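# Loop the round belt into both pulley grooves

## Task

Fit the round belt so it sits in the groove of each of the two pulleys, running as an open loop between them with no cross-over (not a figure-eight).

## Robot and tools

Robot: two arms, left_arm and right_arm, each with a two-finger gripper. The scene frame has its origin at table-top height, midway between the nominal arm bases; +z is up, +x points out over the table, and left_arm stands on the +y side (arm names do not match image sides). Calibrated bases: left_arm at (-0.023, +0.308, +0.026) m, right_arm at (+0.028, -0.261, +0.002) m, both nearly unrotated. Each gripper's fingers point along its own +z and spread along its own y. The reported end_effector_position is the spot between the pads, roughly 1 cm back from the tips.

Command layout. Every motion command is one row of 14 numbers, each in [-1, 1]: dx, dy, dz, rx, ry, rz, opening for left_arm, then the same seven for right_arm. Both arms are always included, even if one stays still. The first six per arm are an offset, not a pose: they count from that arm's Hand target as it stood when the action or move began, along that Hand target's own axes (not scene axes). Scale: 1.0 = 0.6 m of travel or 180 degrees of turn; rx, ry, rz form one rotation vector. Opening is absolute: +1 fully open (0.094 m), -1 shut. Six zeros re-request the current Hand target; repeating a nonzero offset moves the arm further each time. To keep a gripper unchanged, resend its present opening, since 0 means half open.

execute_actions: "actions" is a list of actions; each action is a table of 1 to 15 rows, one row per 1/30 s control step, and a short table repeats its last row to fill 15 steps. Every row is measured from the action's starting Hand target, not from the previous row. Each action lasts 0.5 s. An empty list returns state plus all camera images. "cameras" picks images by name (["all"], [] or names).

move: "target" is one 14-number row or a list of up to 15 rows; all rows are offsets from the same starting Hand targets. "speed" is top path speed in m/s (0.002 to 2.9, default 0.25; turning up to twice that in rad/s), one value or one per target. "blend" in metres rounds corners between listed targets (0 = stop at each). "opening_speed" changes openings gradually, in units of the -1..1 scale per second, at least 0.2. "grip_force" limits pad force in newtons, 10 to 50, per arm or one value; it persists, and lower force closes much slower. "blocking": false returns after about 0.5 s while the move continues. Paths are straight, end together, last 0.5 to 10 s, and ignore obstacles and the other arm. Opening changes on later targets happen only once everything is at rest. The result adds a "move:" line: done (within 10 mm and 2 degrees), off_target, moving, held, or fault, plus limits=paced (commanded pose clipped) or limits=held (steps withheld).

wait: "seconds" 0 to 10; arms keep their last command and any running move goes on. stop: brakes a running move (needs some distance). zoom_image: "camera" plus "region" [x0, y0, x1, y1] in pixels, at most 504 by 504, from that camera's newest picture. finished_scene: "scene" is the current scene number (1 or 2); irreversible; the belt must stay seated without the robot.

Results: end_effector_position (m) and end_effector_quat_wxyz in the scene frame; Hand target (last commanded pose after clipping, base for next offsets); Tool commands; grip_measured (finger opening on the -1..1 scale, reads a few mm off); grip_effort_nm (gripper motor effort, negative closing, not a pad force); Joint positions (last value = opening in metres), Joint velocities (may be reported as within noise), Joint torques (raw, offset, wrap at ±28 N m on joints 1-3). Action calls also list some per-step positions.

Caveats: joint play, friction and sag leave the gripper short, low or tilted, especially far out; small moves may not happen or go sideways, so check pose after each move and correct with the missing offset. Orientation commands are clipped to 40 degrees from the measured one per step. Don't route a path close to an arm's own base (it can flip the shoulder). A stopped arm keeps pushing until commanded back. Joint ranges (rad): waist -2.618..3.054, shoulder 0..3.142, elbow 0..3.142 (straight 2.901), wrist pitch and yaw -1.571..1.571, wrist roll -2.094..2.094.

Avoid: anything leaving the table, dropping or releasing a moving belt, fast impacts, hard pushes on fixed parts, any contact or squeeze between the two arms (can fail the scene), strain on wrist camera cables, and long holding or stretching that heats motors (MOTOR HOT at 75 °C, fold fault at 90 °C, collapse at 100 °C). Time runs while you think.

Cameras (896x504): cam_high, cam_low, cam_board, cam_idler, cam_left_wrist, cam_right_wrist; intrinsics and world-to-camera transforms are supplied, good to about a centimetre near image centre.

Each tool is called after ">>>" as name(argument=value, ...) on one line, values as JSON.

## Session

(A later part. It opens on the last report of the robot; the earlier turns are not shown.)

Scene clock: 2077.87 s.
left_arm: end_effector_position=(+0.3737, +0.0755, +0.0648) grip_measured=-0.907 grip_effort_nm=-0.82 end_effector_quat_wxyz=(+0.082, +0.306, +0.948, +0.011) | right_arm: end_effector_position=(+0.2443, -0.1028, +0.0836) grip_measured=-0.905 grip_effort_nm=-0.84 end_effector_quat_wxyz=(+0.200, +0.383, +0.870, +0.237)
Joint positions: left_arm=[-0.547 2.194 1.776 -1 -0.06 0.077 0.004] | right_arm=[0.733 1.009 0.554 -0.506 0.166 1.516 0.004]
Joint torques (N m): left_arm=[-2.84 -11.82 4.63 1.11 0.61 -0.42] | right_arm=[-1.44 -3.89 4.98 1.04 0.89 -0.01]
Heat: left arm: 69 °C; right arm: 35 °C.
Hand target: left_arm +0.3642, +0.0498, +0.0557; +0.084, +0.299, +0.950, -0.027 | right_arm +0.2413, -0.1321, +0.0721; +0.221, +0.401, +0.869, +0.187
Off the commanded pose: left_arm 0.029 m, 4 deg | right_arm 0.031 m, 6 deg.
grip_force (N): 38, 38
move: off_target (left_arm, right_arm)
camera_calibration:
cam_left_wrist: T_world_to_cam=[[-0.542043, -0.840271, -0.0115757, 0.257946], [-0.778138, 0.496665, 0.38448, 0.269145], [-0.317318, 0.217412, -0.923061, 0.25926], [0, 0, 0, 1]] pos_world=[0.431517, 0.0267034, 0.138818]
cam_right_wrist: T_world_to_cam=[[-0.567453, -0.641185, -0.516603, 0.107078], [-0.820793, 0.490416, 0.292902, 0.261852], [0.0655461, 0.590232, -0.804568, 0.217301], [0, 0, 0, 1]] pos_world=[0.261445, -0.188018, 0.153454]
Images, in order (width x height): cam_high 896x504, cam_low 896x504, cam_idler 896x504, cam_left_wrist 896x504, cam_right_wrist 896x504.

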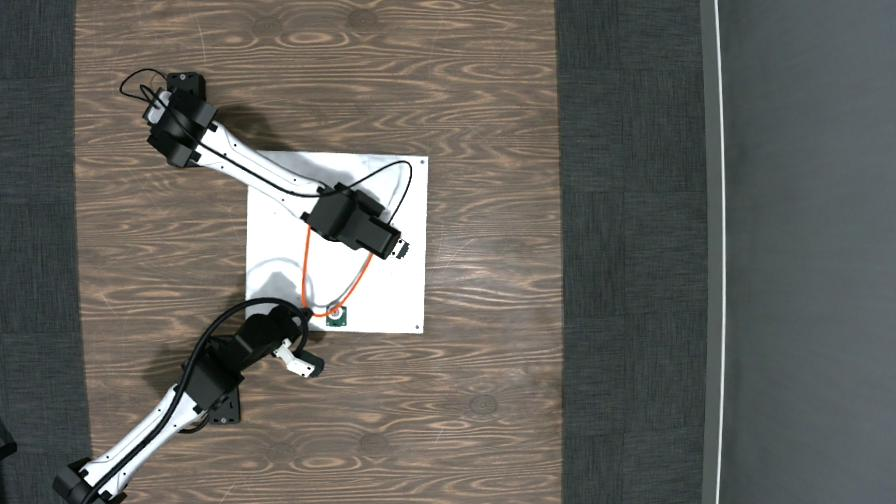

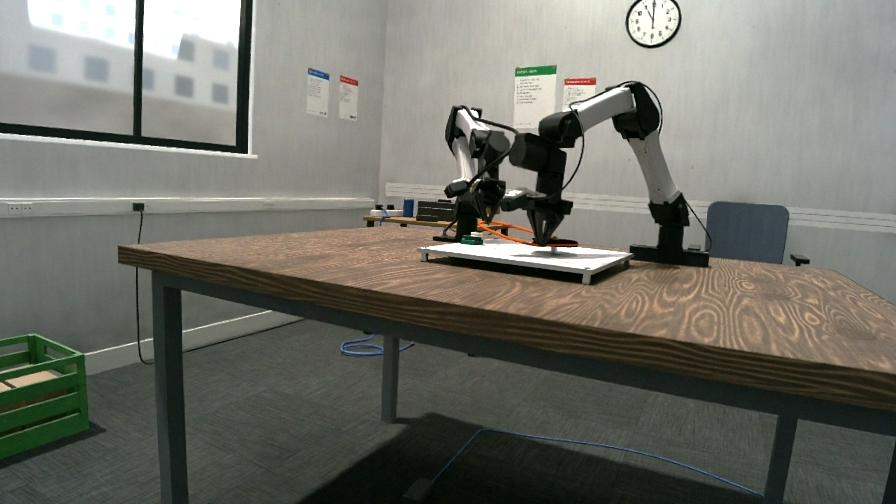

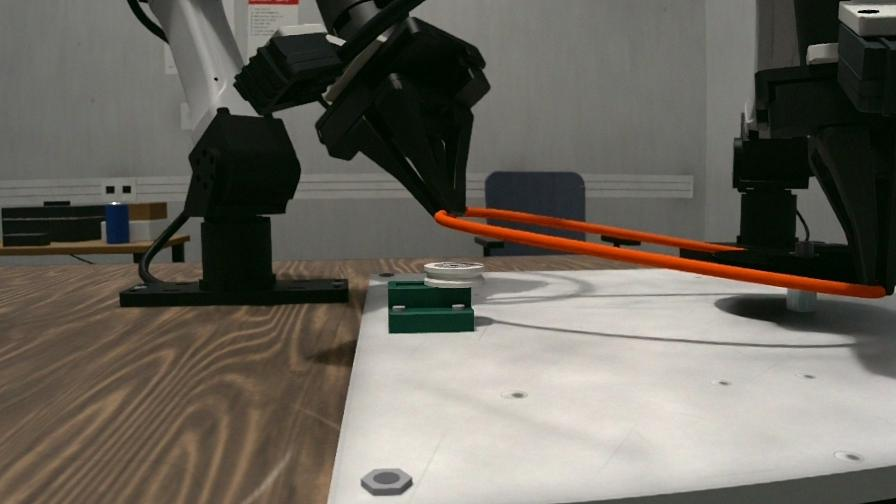

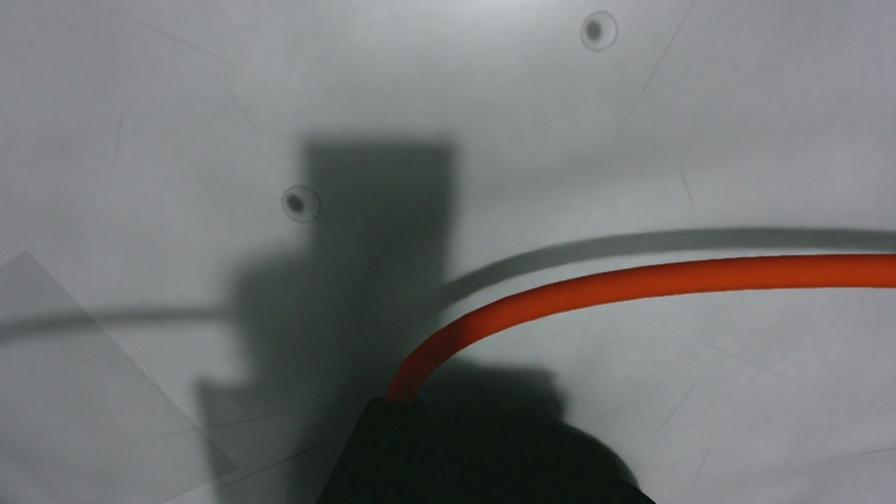

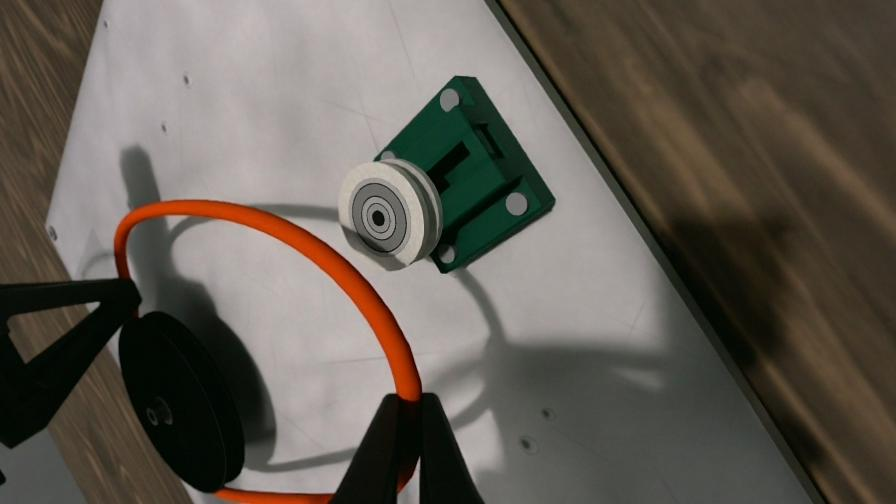

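>>> move(target=[0.0048, 0.0128, 0, 0.0488, 0, 0.2733, -0.96, 0, 0, 0, 0, 0, 0, -0.96], cameras=["cam_low", "cam_high", "cam_idler", "cam_left_wrist"], speed=0.15)

>>> zoom_image(camera="cam_low", region=[545, 225, 595, 260])

>>> zoom_image(camera="cam_high", region=[270, 180, 420, 330])

>>> zoom_image(camera="cam_idler", region=[370, 180, 570, 330])

Scene clock: 2096.43 s.
left_arm: end_effector_position=(+0.3706, +0.0752, +0.0630) grip_measured=-0.907 grip_effort_nm=-0.81 end_effector_quat_wxyz=(+0.062, +0.659, +0.749, -0.020) | right_arm: end_effector_position=(+0.2443, -0.1028, +0.0836) grip_measured=-0.905 grip_effort_nm=-0.84 end_effector_quat_wxyz=(+0.200, +0.383, +0.870, +0.237)
Joint positions: left_arm=[-0.504 2.225 1.825 -1.058 0.064 0.929 0.004] | right_arm=[0.733 1.009 0.554 -0.506 0.166 1.516 0.004]
Joint torques (N m): left_arm=[-0.7 -9.63 8.39 0.52 0.92 0.24] | right_arm=[-1.44 -3.89 4.97 1.03 0.88 -0.01]
Heat: left arm: 69 °C; right arm: 34 °C.
Hand target: left_arm +0.3662, +0.0577, +0.0551; +0.065, +0.673, +0.735, -0.060 | right_arm +0.2413, -0.1321, +0.0721; +0.221, +0.401, +0.869, +0.187
Off the commanded pose: left_arm 0.020 m, 5 deg | right_arm 0.032 m, 6 deg.
grip_force (N): 38, 38
move: off_target (left_arm, right_arm)
camera_calibration:
cam_left_wrist: T_world_to_cam=[[-0.983938, -0.178427, 0.00539, 0.368978], [-0.160361, 0.896772, 0.412413, 0.00673084], [-0.0784191, 0.404925, -0.910981, 0.153314], [0, 0, 0, 1]] pos_world=[0.376154, -0.00228104, 0.134901]
Images, in order (width x height): cam_high 896x504, cam_low 896x504, cam_idler 896x504, cam_left_wrist 896x504.

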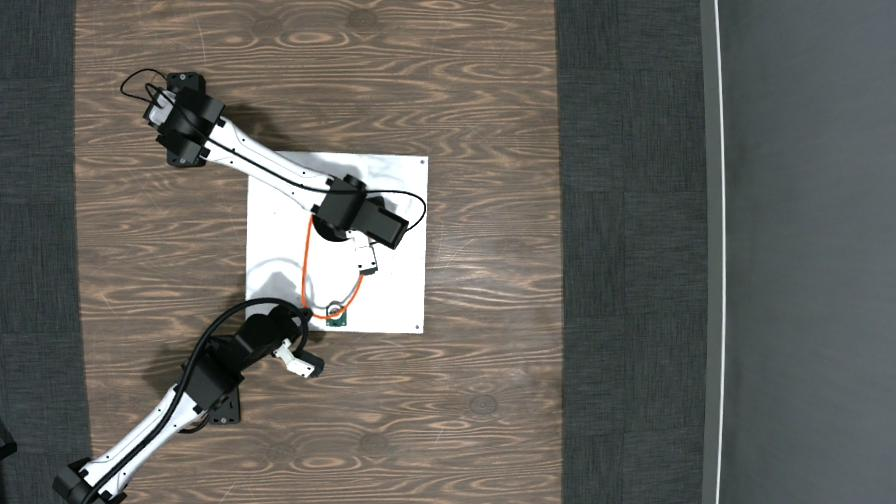

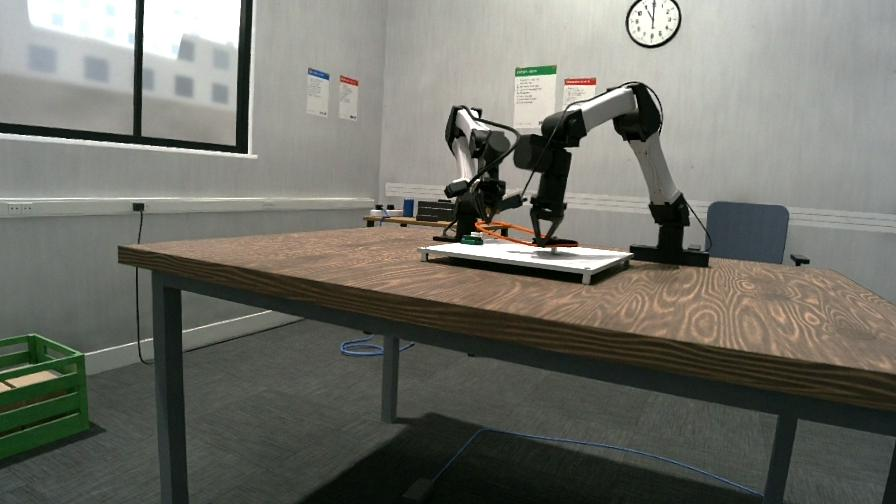

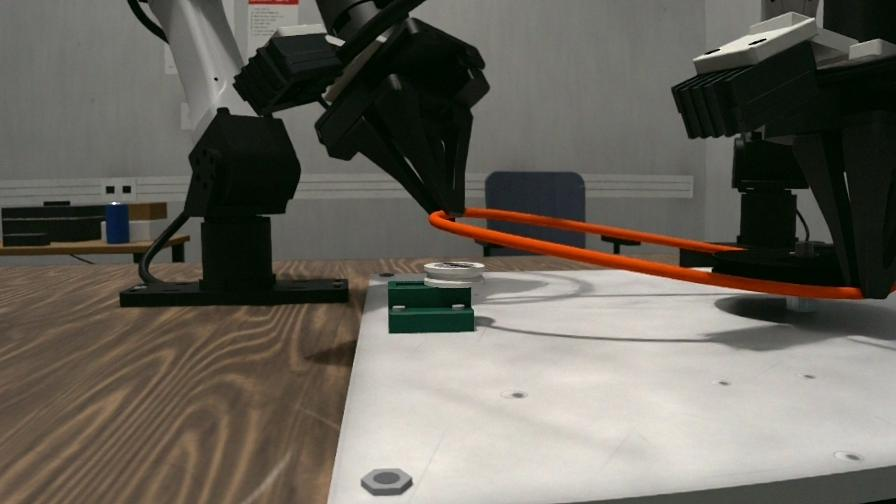

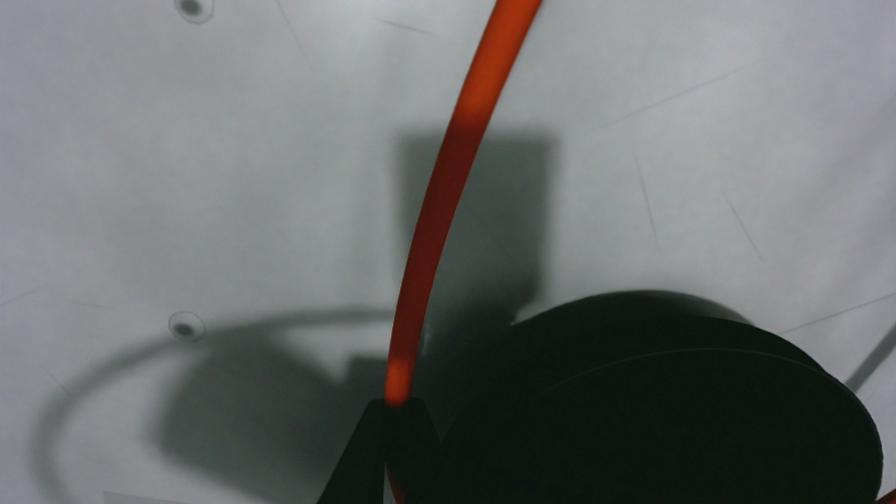

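Scaled by 10.080 from the camera's 896x504 image, which has a finer 1280x720 frame.

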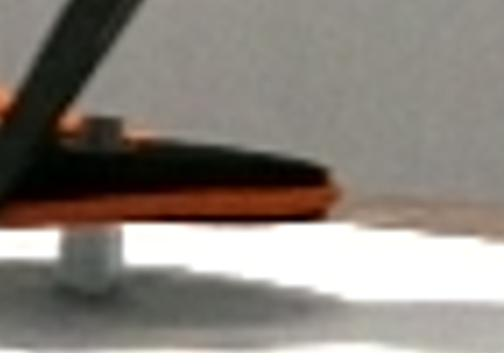

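Scaled by 3.360 from the camera's 896x504 image, which has a finer 1280x720 frame.

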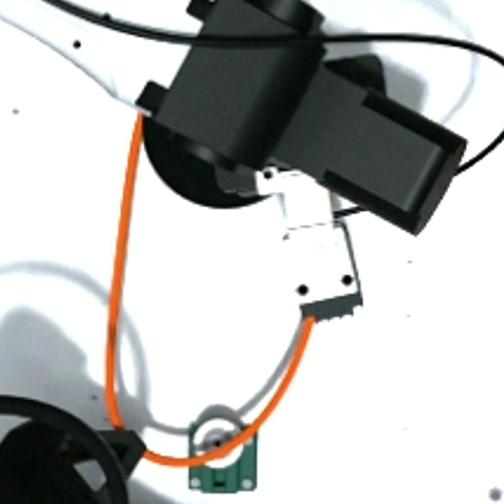

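Scaled by 2.520 from the camera's 896x504 image, which has a finer 1280x720 frame.

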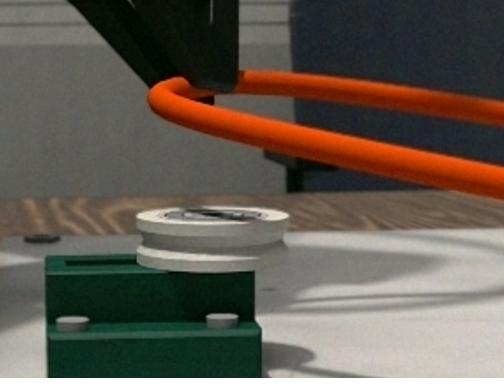

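>>> move(target=[-0.0131, -0.0012, 0.0023, 0, 0, 0, -0.96, -0.0277, -0.0155, 0.0063, 0, 0, 0, -0.96], cameras=["cam_low", "cam_high", "cam_idler", "cam_board", "cam_right_wrist"], speed=0.06)

>>> zoom_image(camera="cam_low", region=[545, 225, 595, 260])

>>> zoom_image(camera="cam_high", region=[270, 180, 420, 330])

>>> zoom_image(camera="cam_idler", region=[370, 180, 570, 330])

Scene clock: 2114.83 s.
left_arm: end_effector_position=(+0.3700, +0.0796, +0.0627) grip_measured=-0.908 grip_effort_nm=-0.81 end_effector_quat_wxyz=(+0.050, +0.657, +0.752, -0.019) | right_arm: end_effector_position=(+0.2521, -0.1129, +0.0828) grip_measured=-0.905 grip_effort_nm=-0.84 end_effector_quat_wxyz=(+0.198, +0.379, +0.868, +0.252)
Joint positions: left_arm=[-0.499 2.238 1.849 -1.092 0.058 0.929 0.004] | right_arm=[0.636 0.98 0.523 -0.467 0.091 1.436 0.004]
Joint torques (N m): left_arm=[-2.43 -9.61 8.61 0.68 0.9 0.09] | right_arm=[-2.51 -3.9 4.97 0.93 1 -0.18]
Heat: left arm: 64 °C; right arm: 34 °C.
Hand target: left_arm +0.3662, +0.0497, +0.0551; +0.064, +0.673, +0.735, -0.060 | right_arm +0.2473, -0.1501, +0.0683; +0.221, +0.401, +0.869, +0.188
Off the commanded pose: left_arm 0.031 m, 6 deg | right_arm 0.040 m, 8 deg.
grip_force (N): 38, 38
move: off_target (left_arm, right_arm)
camera_calibration:
cam_right_wrist: T_world_to_cam=[[-0.554064, -0.633423, -0.540175, 0.104189], [-0.82978, 0.472377, 0.297195, 0.273333], [0.0669159, 0.612892, -0.787328, 0.222797], [0, 0, 0, 1]] pos_world=[0.269625, -0.199671, 0.150462]
Images, in order (width x height): cam_high 896x504, cam_low 896x504, cam_board 896x504, cam_idler 896x504, cam_right_wrist 896x504.

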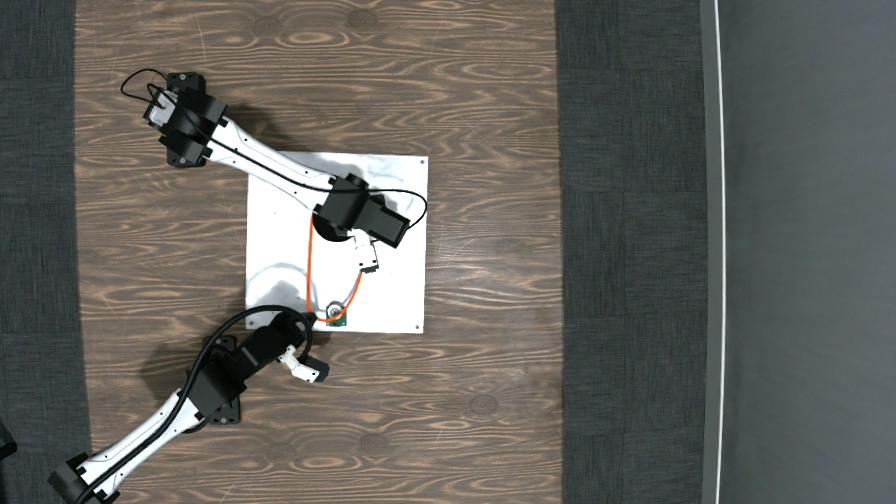

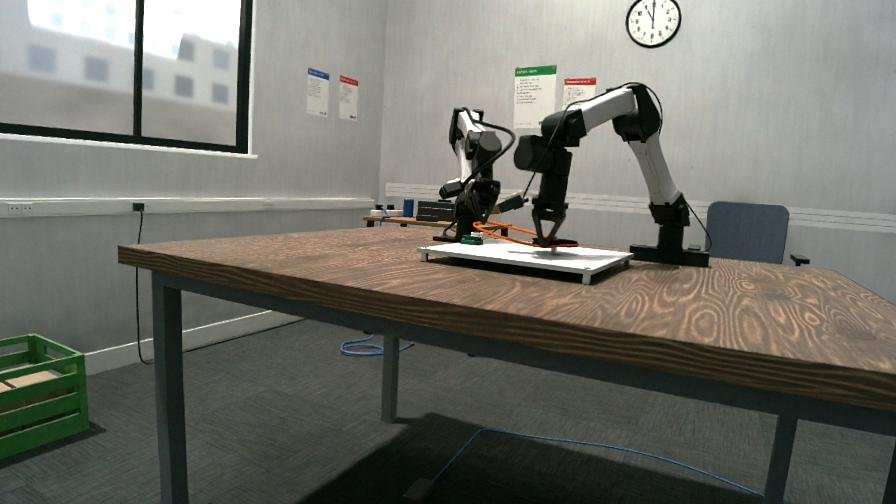

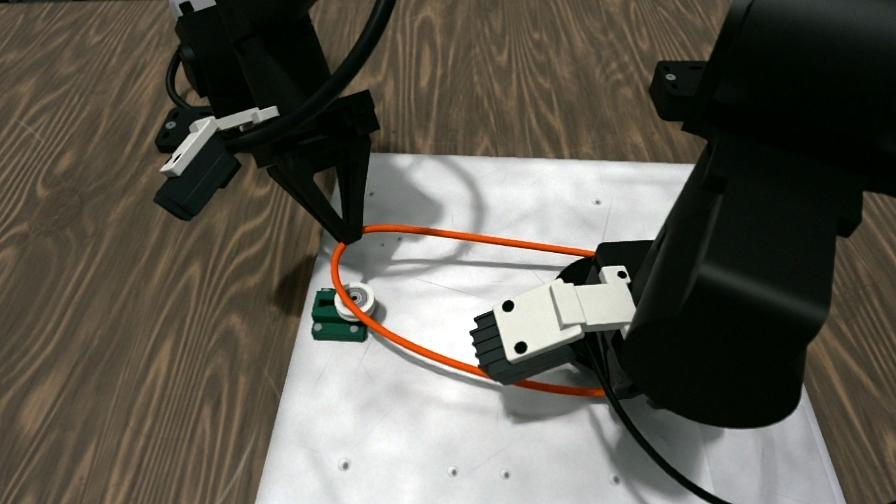

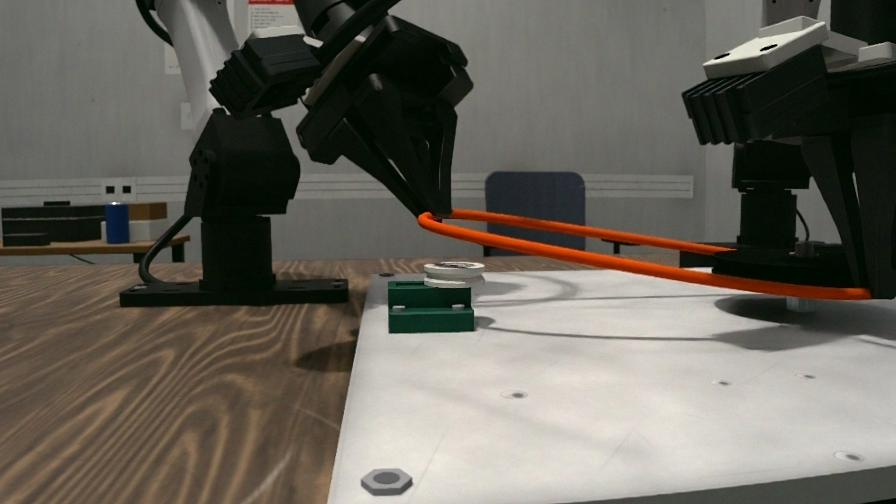

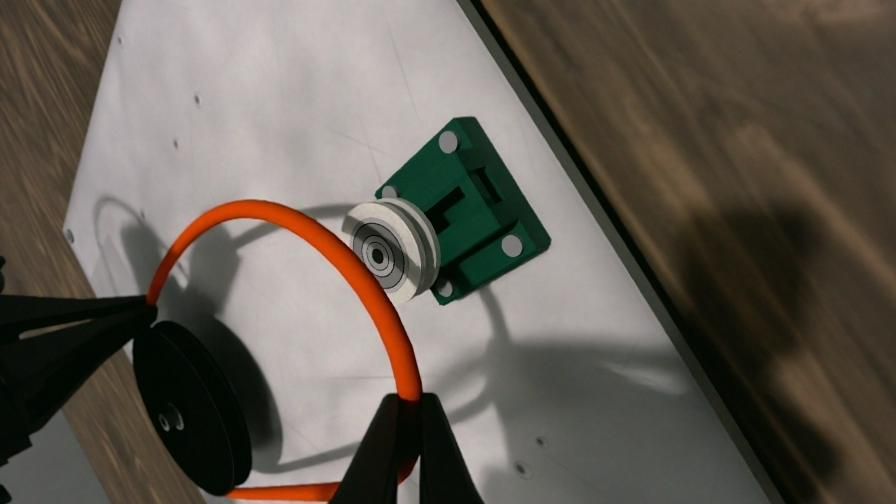

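Scaled by 10.080 from the camera's 896x504 image, which has a finer 1280x720 frame.

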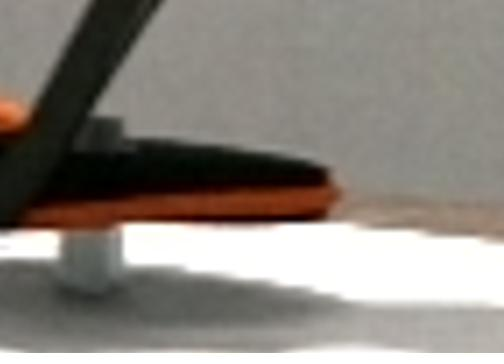

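Scaled by 3.360 from the camera's 896x504 image, which has a finer 1280x720 frame.

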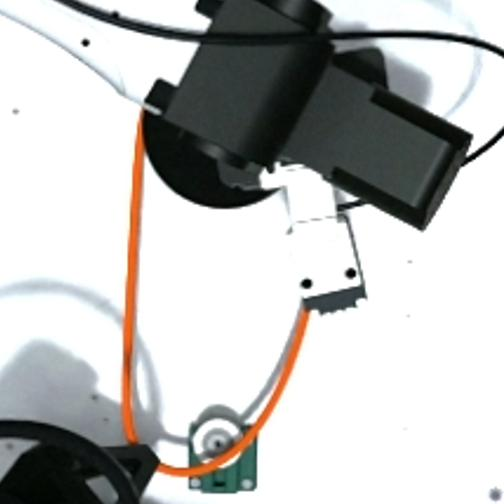

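Scaled by 2.520 from the camera's 896x504 image, which has a finer 1280x720 frame.

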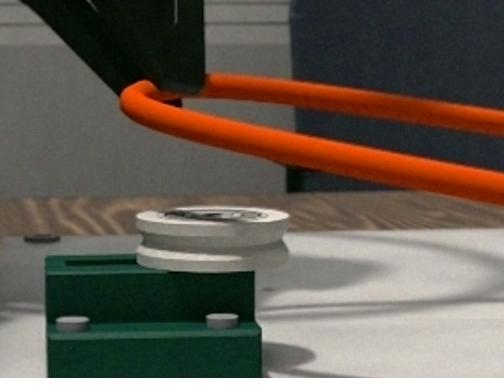

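>>> move(target=[0.035, 0.004, 0.002, 0, 0, 0, -0.68, 0, 0, 0, 0, 0, 0, -0.96], cameras=["cam_low", "cam_high", "cam_idler", "cam_left_wrist"], speed=0.06, opening_speed=0.4)

>>> zoom_image(camera="cam_low", region=[545, 225, 595, 260])

>>> zoom_image(camera="cam_high", region=[270, 180, 420, 330])

>>> zoom_image(camera="cam_idler", region=[370, 180, 570, 330])

Scene clock: 2128.47 s.
left_arm: end_effector_position=(+0.3753, +0.0803, +0.0602) grip_measured=-0.682 grip_effort_nm=0.12 end_effector_quat_wxyz=(+0.063, +0.667, +0.742, -0.029) | right_arm: end_effector_position=(+0.2537, -0.1171, +0.0813) grip_measured=-0.905 grip_effort_nm=-0.84 end_effector_quat_wxyz=(+0.201, +0.381, +0.868, +0.247)
Joint positions: left_arm=[-0.481 2.238 1.835 -1.059 0.087 0.972 0.015] | right_arm=[0.62 0.98 0.52 -0.467 0.091 1.424 0.004]
Joint torques (N m): left_arm=[-0.83 -12.3 4.18 0.7 0.74 0.17] | right_arm=[-1.58 -3.99 5.18 0.94 0.98 -0.11]
Heat: left arm: 64 °C; right arm: 34 °C.
Hand target: left_arm +0.3668, +0.0703, +0.0503; +0.065, +0.673, +0.735, -0.060 | right_arm +0.2474, -0.1502, +0.0683; +0.221, +0.401, +0.869, +0.187
Off the commanded pose: left_arm 0.016 m, 4 deg | right_arm 0.036 m, 8 deg.
grip_force (N): 38, 38
move: off_target (left_arm, right_arm)
camera_calibration:
cam_left_wrist: T_world_to_cam=[[-0.987479, -0.156724, 0.0179807, 0.373278], [-0.136528, 0.906154, 0.400307, -0.00480216], [-0.0790309, 0.39284, -0.916205, 0.1506], [0, 0, 0, 1]] pos_world=[0.37985, 0.00369123, 0.133191]
Images, in order (width x height): cam_high 896x504, cam_low 896x504, cam_idler 896x504, cam_left_wrist 896x504.

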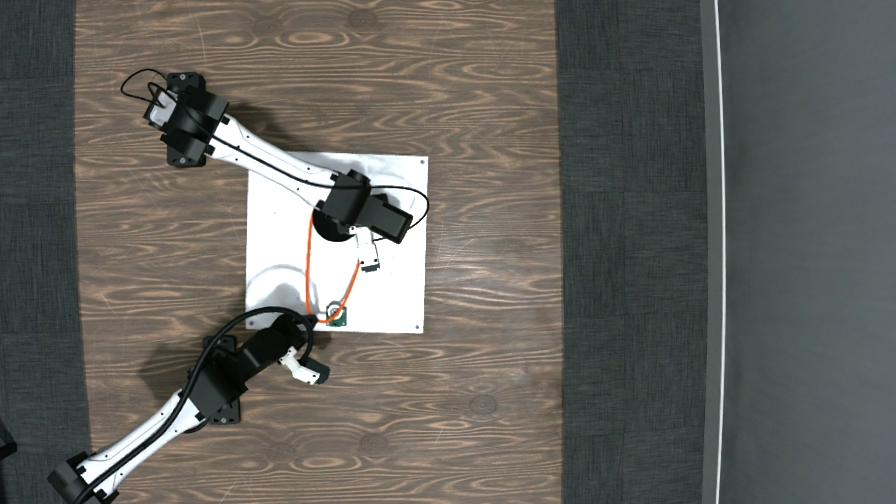

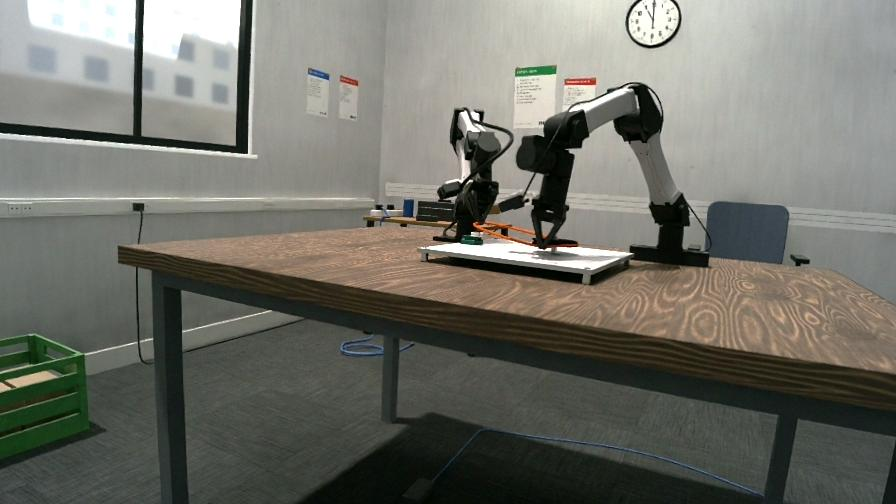

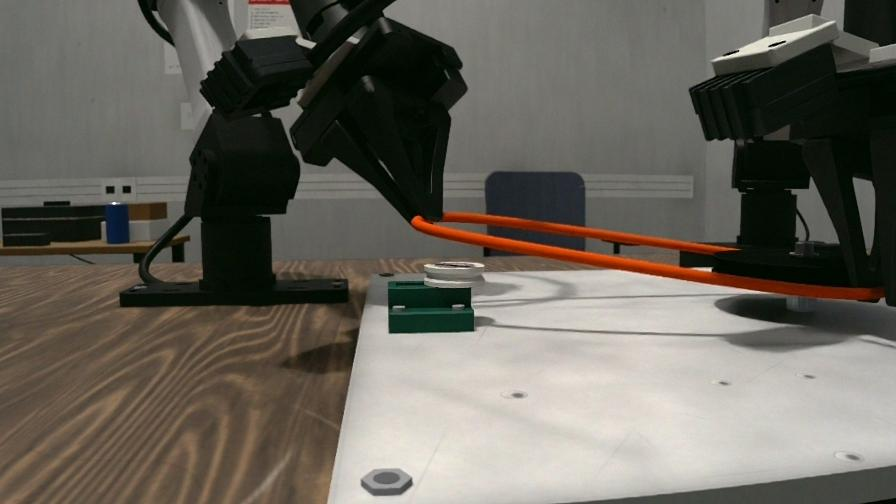

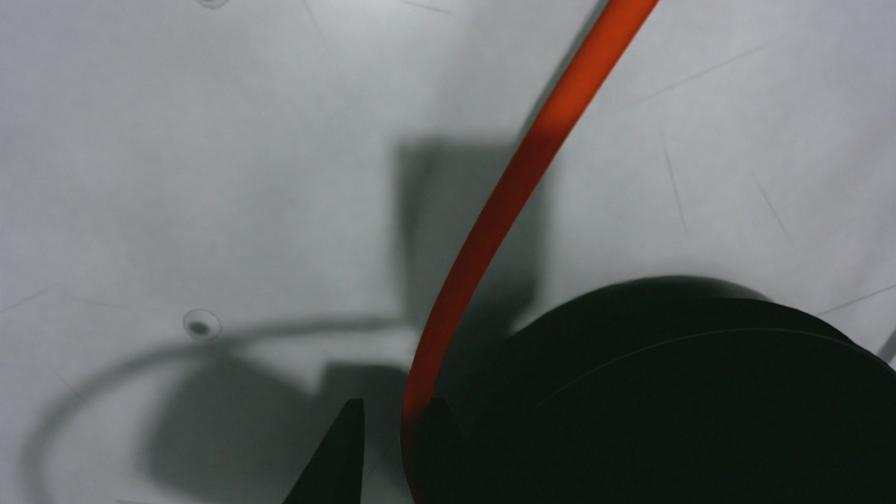

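Scaled by 10.080 from the camera's 896x504 image, which has a finer 1280x720 frame.

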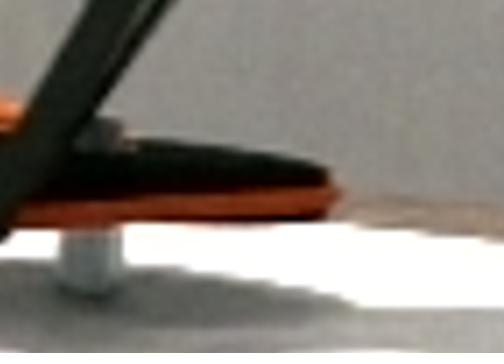

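Scaled by 3.360 from the camera's 896x504 image, which has a finer 1280x720 frame.

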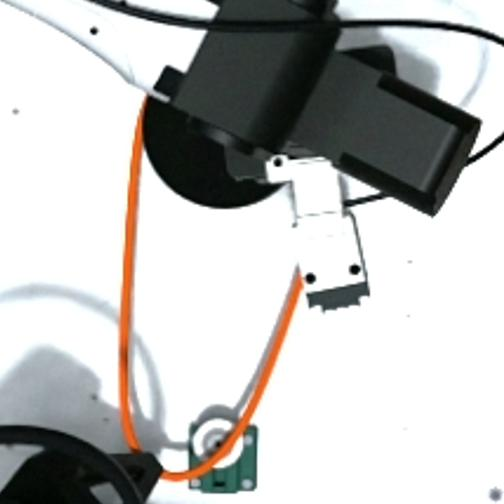

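Scaled by 2.520 from the camera's 896x504 image, which has a finer 1280x720 frame.

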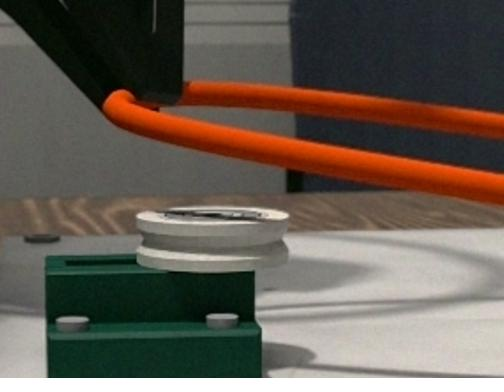

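>>> move(target=[0, 0, 0, 0, 0, 0, -0.68, -0.0272, 0.018, 0.0245, 0, 0, 0, -0.96], cameras=["cam_low", "cam_high", "cam_idler", "cam_right_wrist"], speed=0.06)

>>> zoom_image(camera="cam_high", region=[270, 180, 420, 330])

>>> zoom_image(camera="cam_idler", region=[370, 180, 570, 330])

Scene clock: 2146.67 s.
left_arm: end_effector_position=(+0.3755, +0.0829, +0.0591) grip_measured=-0.682 grip_effort_nm=0.12 end_effector_quat_wxyz=(+0.061, +0.665, +0.743, -0.030) | right_arm: end_effector_position=(+0.2678, -0.1237, +0.0736) grip_measured=-0.905 grip_effort_nm=-0.83 end_effector_quat_wxyz=(+0.197, +0.375, +0.873, +0.244)
Joint positions: left_arm=[-0.476 2.238 1.831 -1.059 0.087 0.974 0.015] | right_arm=[0.535 1.041 0.52 -0.412 0.034 1.341 0.004]
Joint torques (N m): left_arm=[-1.29 -12.16 4.55 0.71 0.72 0.19] | right_arm=[-2.62 -1.84 7.3 1.15 0.98 -0.11]
Heat: left arm: 66 °C; right arm: 34 °C.
Hand target: left_arm +0.3667, +0.0703, +0.0502; +0.064, +0.673, +0.735, -0.060 | right_arm +0.2713, -0.1541, +0.0653; +0.221, +0.401, +0.869, +0.187
Off the commanded pose: left_arm 0.018 m, 4 deg | right_arm 0.032 m, 8 deg.
grip_force (N): 38, 38
move: off_target (left_arm, right_arm)
camera_calibration:
cam_right_wrist: T_world_to_cam=[[-0.552119, -0.647826, -0.524869, 0.0975437], [-0.831845, 0.4707, 0.294065, 0.294809], [0.0565529, 0.598968, -0.798773, 0.223114], [0, 0, 0, 1]] pos_world=[0.286474, -0.209214, 0.142722]
Images, in order (width x height): cam_high 896x504, cam_low 896x504, cam_idler 896x504, cam_right_wrist 896x504.

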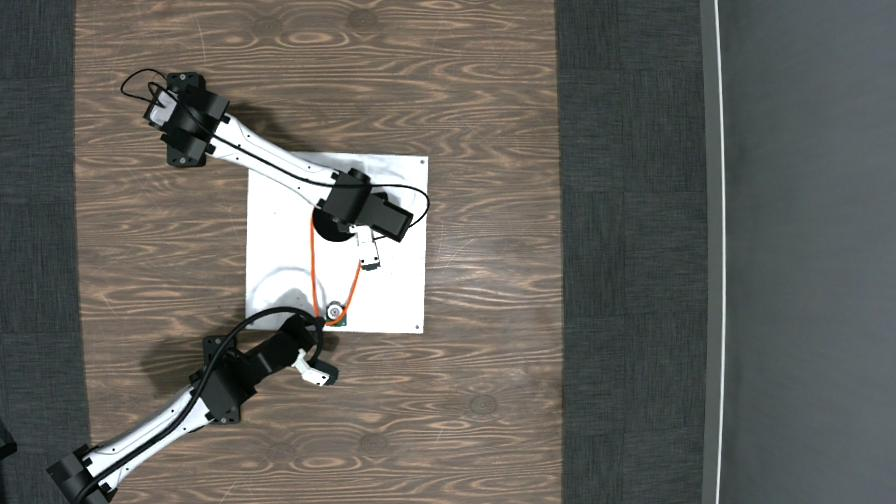

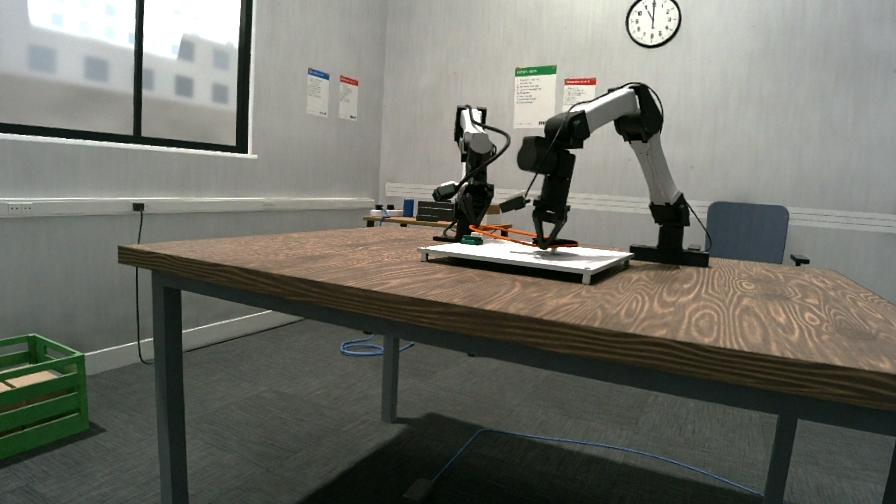

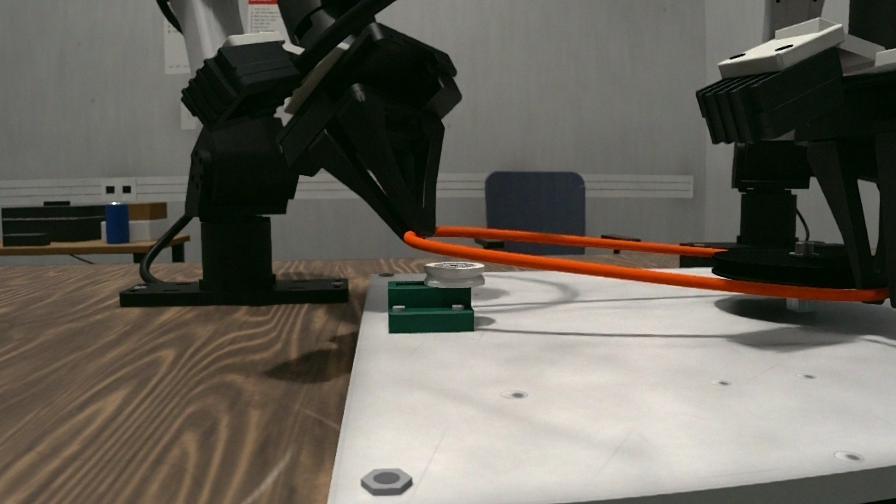

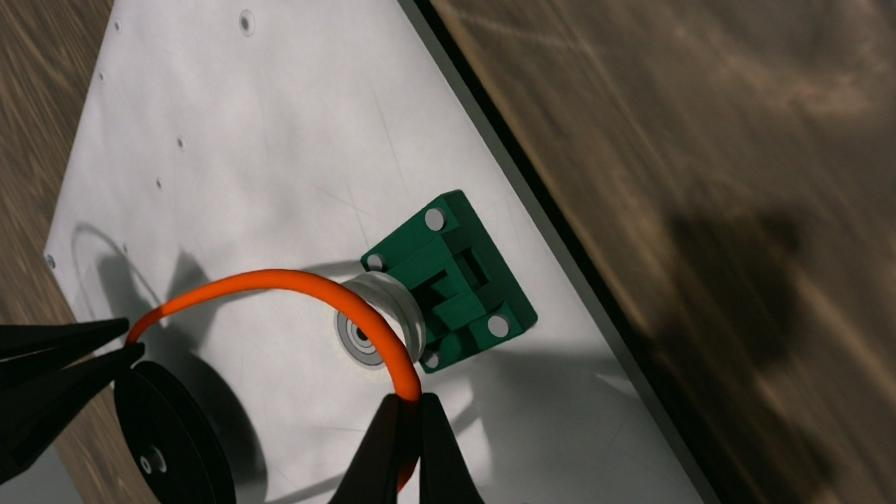

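Scaled by 3.360 from the camera's 896x504 image, which has a finer 1280x720 frame.

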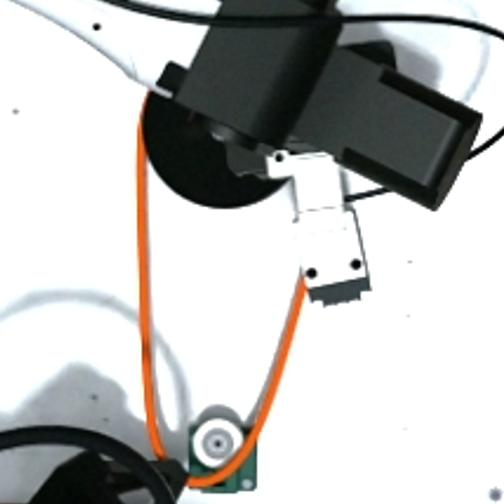

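Scaled by 2.520 from the camera's 896x504 image, which has a finer 1280x720 frame.

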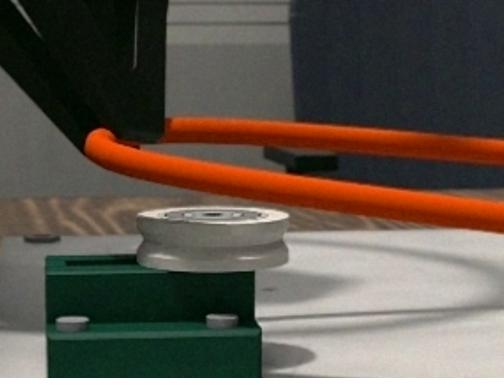

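>>> move(target=[0, 0, 0, 0, 0, 0, -0.68, 0.0082, -0.0176, 0.0291, 0, 0, 0, -0.96], cameras=["cam_low", "cam_high", "cam_idler", "cam_right_wrist"], speed=0.06)

>>> zoom_image(camera="cam_high", region=[270, 180, 420, 330])

>>> zoom_image(camera="cam_idler", region=[370, 180, 570, 330])

>>> zoom_image(camera="cam_low", region=[545, 225, 595, 260])

Scene clock: 2162.73 s.
left_arm: end_effector_position=(+0.3755, +0.0829, +0.0591) grip_measured=-0.682 grip_effort_nm=0.12 end_effector_quat_wxyz=(+0.061, +0.665, +0.743, -0.030) | right_arm: end_effector_position=(+0.2718, -0.1228, +0.0613) grip_measured=-0.905 grip_effort_nm=-0.84 end_effector_quat_wxyz=(+0.200, +0.376, +0.870, +0.246)
Joint positions: left_arm=[-0.476 2.238 1.831 -1.059 0.087 0.974 0.015] | right_arm=[0.53 1.077 0.479 -0.328 0.034 1.341 0.004]
Joint torques (N m): left_arm=[-1.1 -12.14 4.52 0.68 0.71 0.22] | right_arm=[-2.13 -1.84 4.79 1.37 0.99 -0.1]
Heat: left arm: 68 °C; right arm: 35 °C.
Hand target: left_arm +0.3667, +0.0703, +0.0502; +0.064, +0.673, +0.735, -0.060 | right_arm +0.2714, -0.1541, +0.0443; +0.221, +0.401, +0.869, +0.187
Off the commanded pose: left_arm 0.018 m, 4 deg | right_arm 0.036 m, 8 deg.
grip_force (N): 38, 38
move: off_target (left_arm, right_arm)
camera_calibration:
cam_right_wrist: T_world_to_cam=[[-0.551252, -0.642966, -0.531711, 0.0947482], [-0.831791, 0.473284, 0.290046, 0.301887], [0.0651606, 0.60216, -0.795712, 0.210346], [0, 0, 0, 1]] pos_world=[0.289631, -0.20862, 0.130192]
Images, in order (width x height): cam_high 896x504, cam_low 896x504, cam_idler 896x504, cam_right_wrist 896x504.

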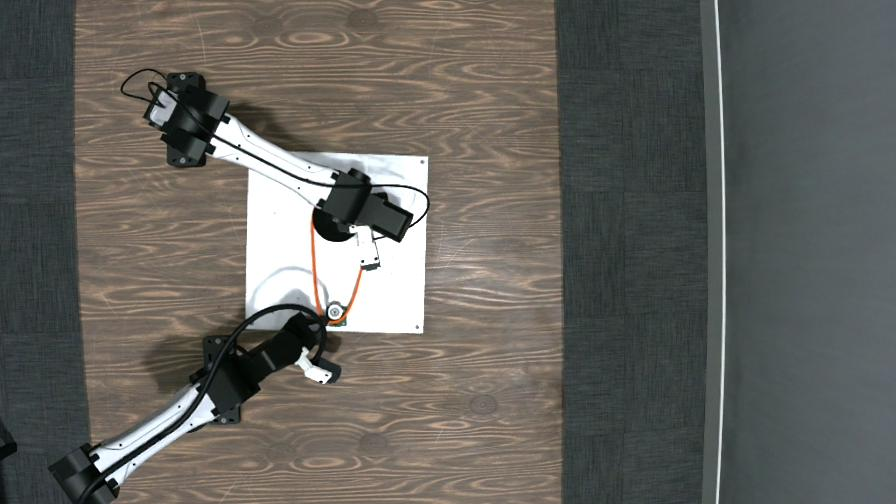

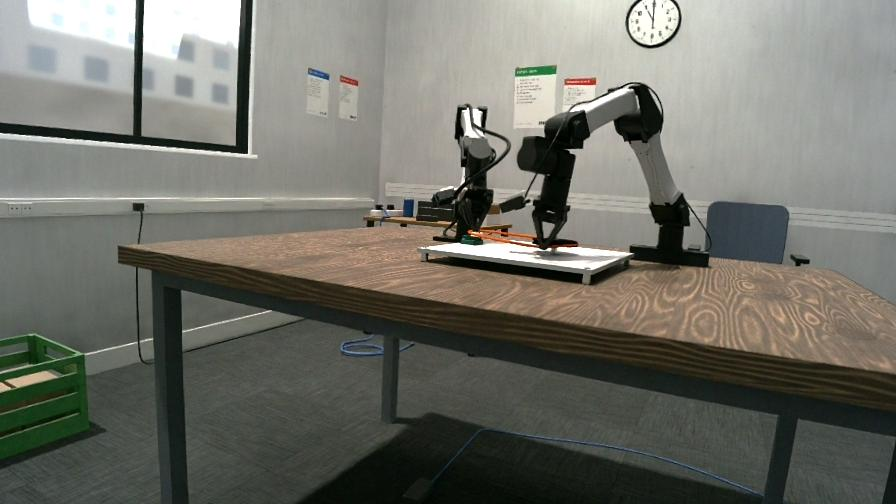

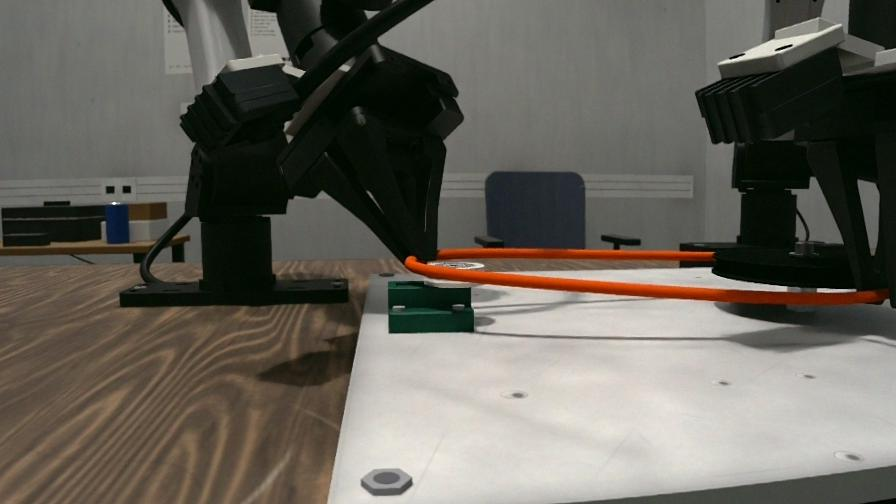

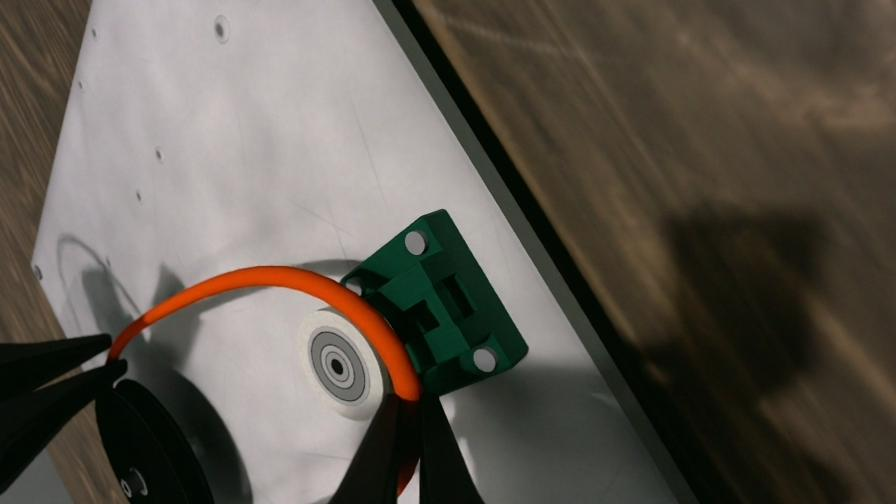

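Scaled by 3.360 from the camera's 896x504 image, which has a finer 1280x720 frame.

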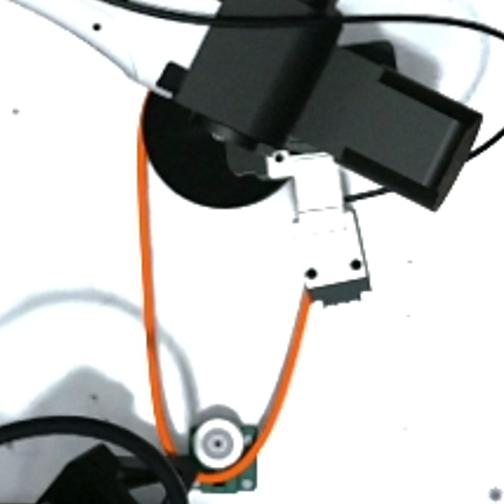

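Scaled by 2.520 from the camera's 896x504 image, which has a finer 1280x720 frame.

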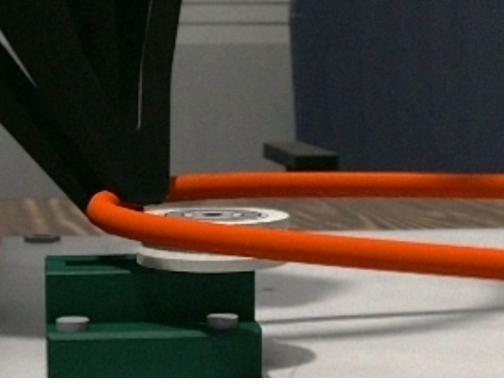

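Scaled by 10.080 from the camera's 896x504 image, which has a finer 1280x720 frame.

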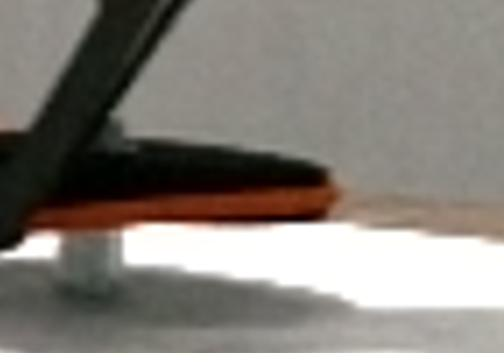

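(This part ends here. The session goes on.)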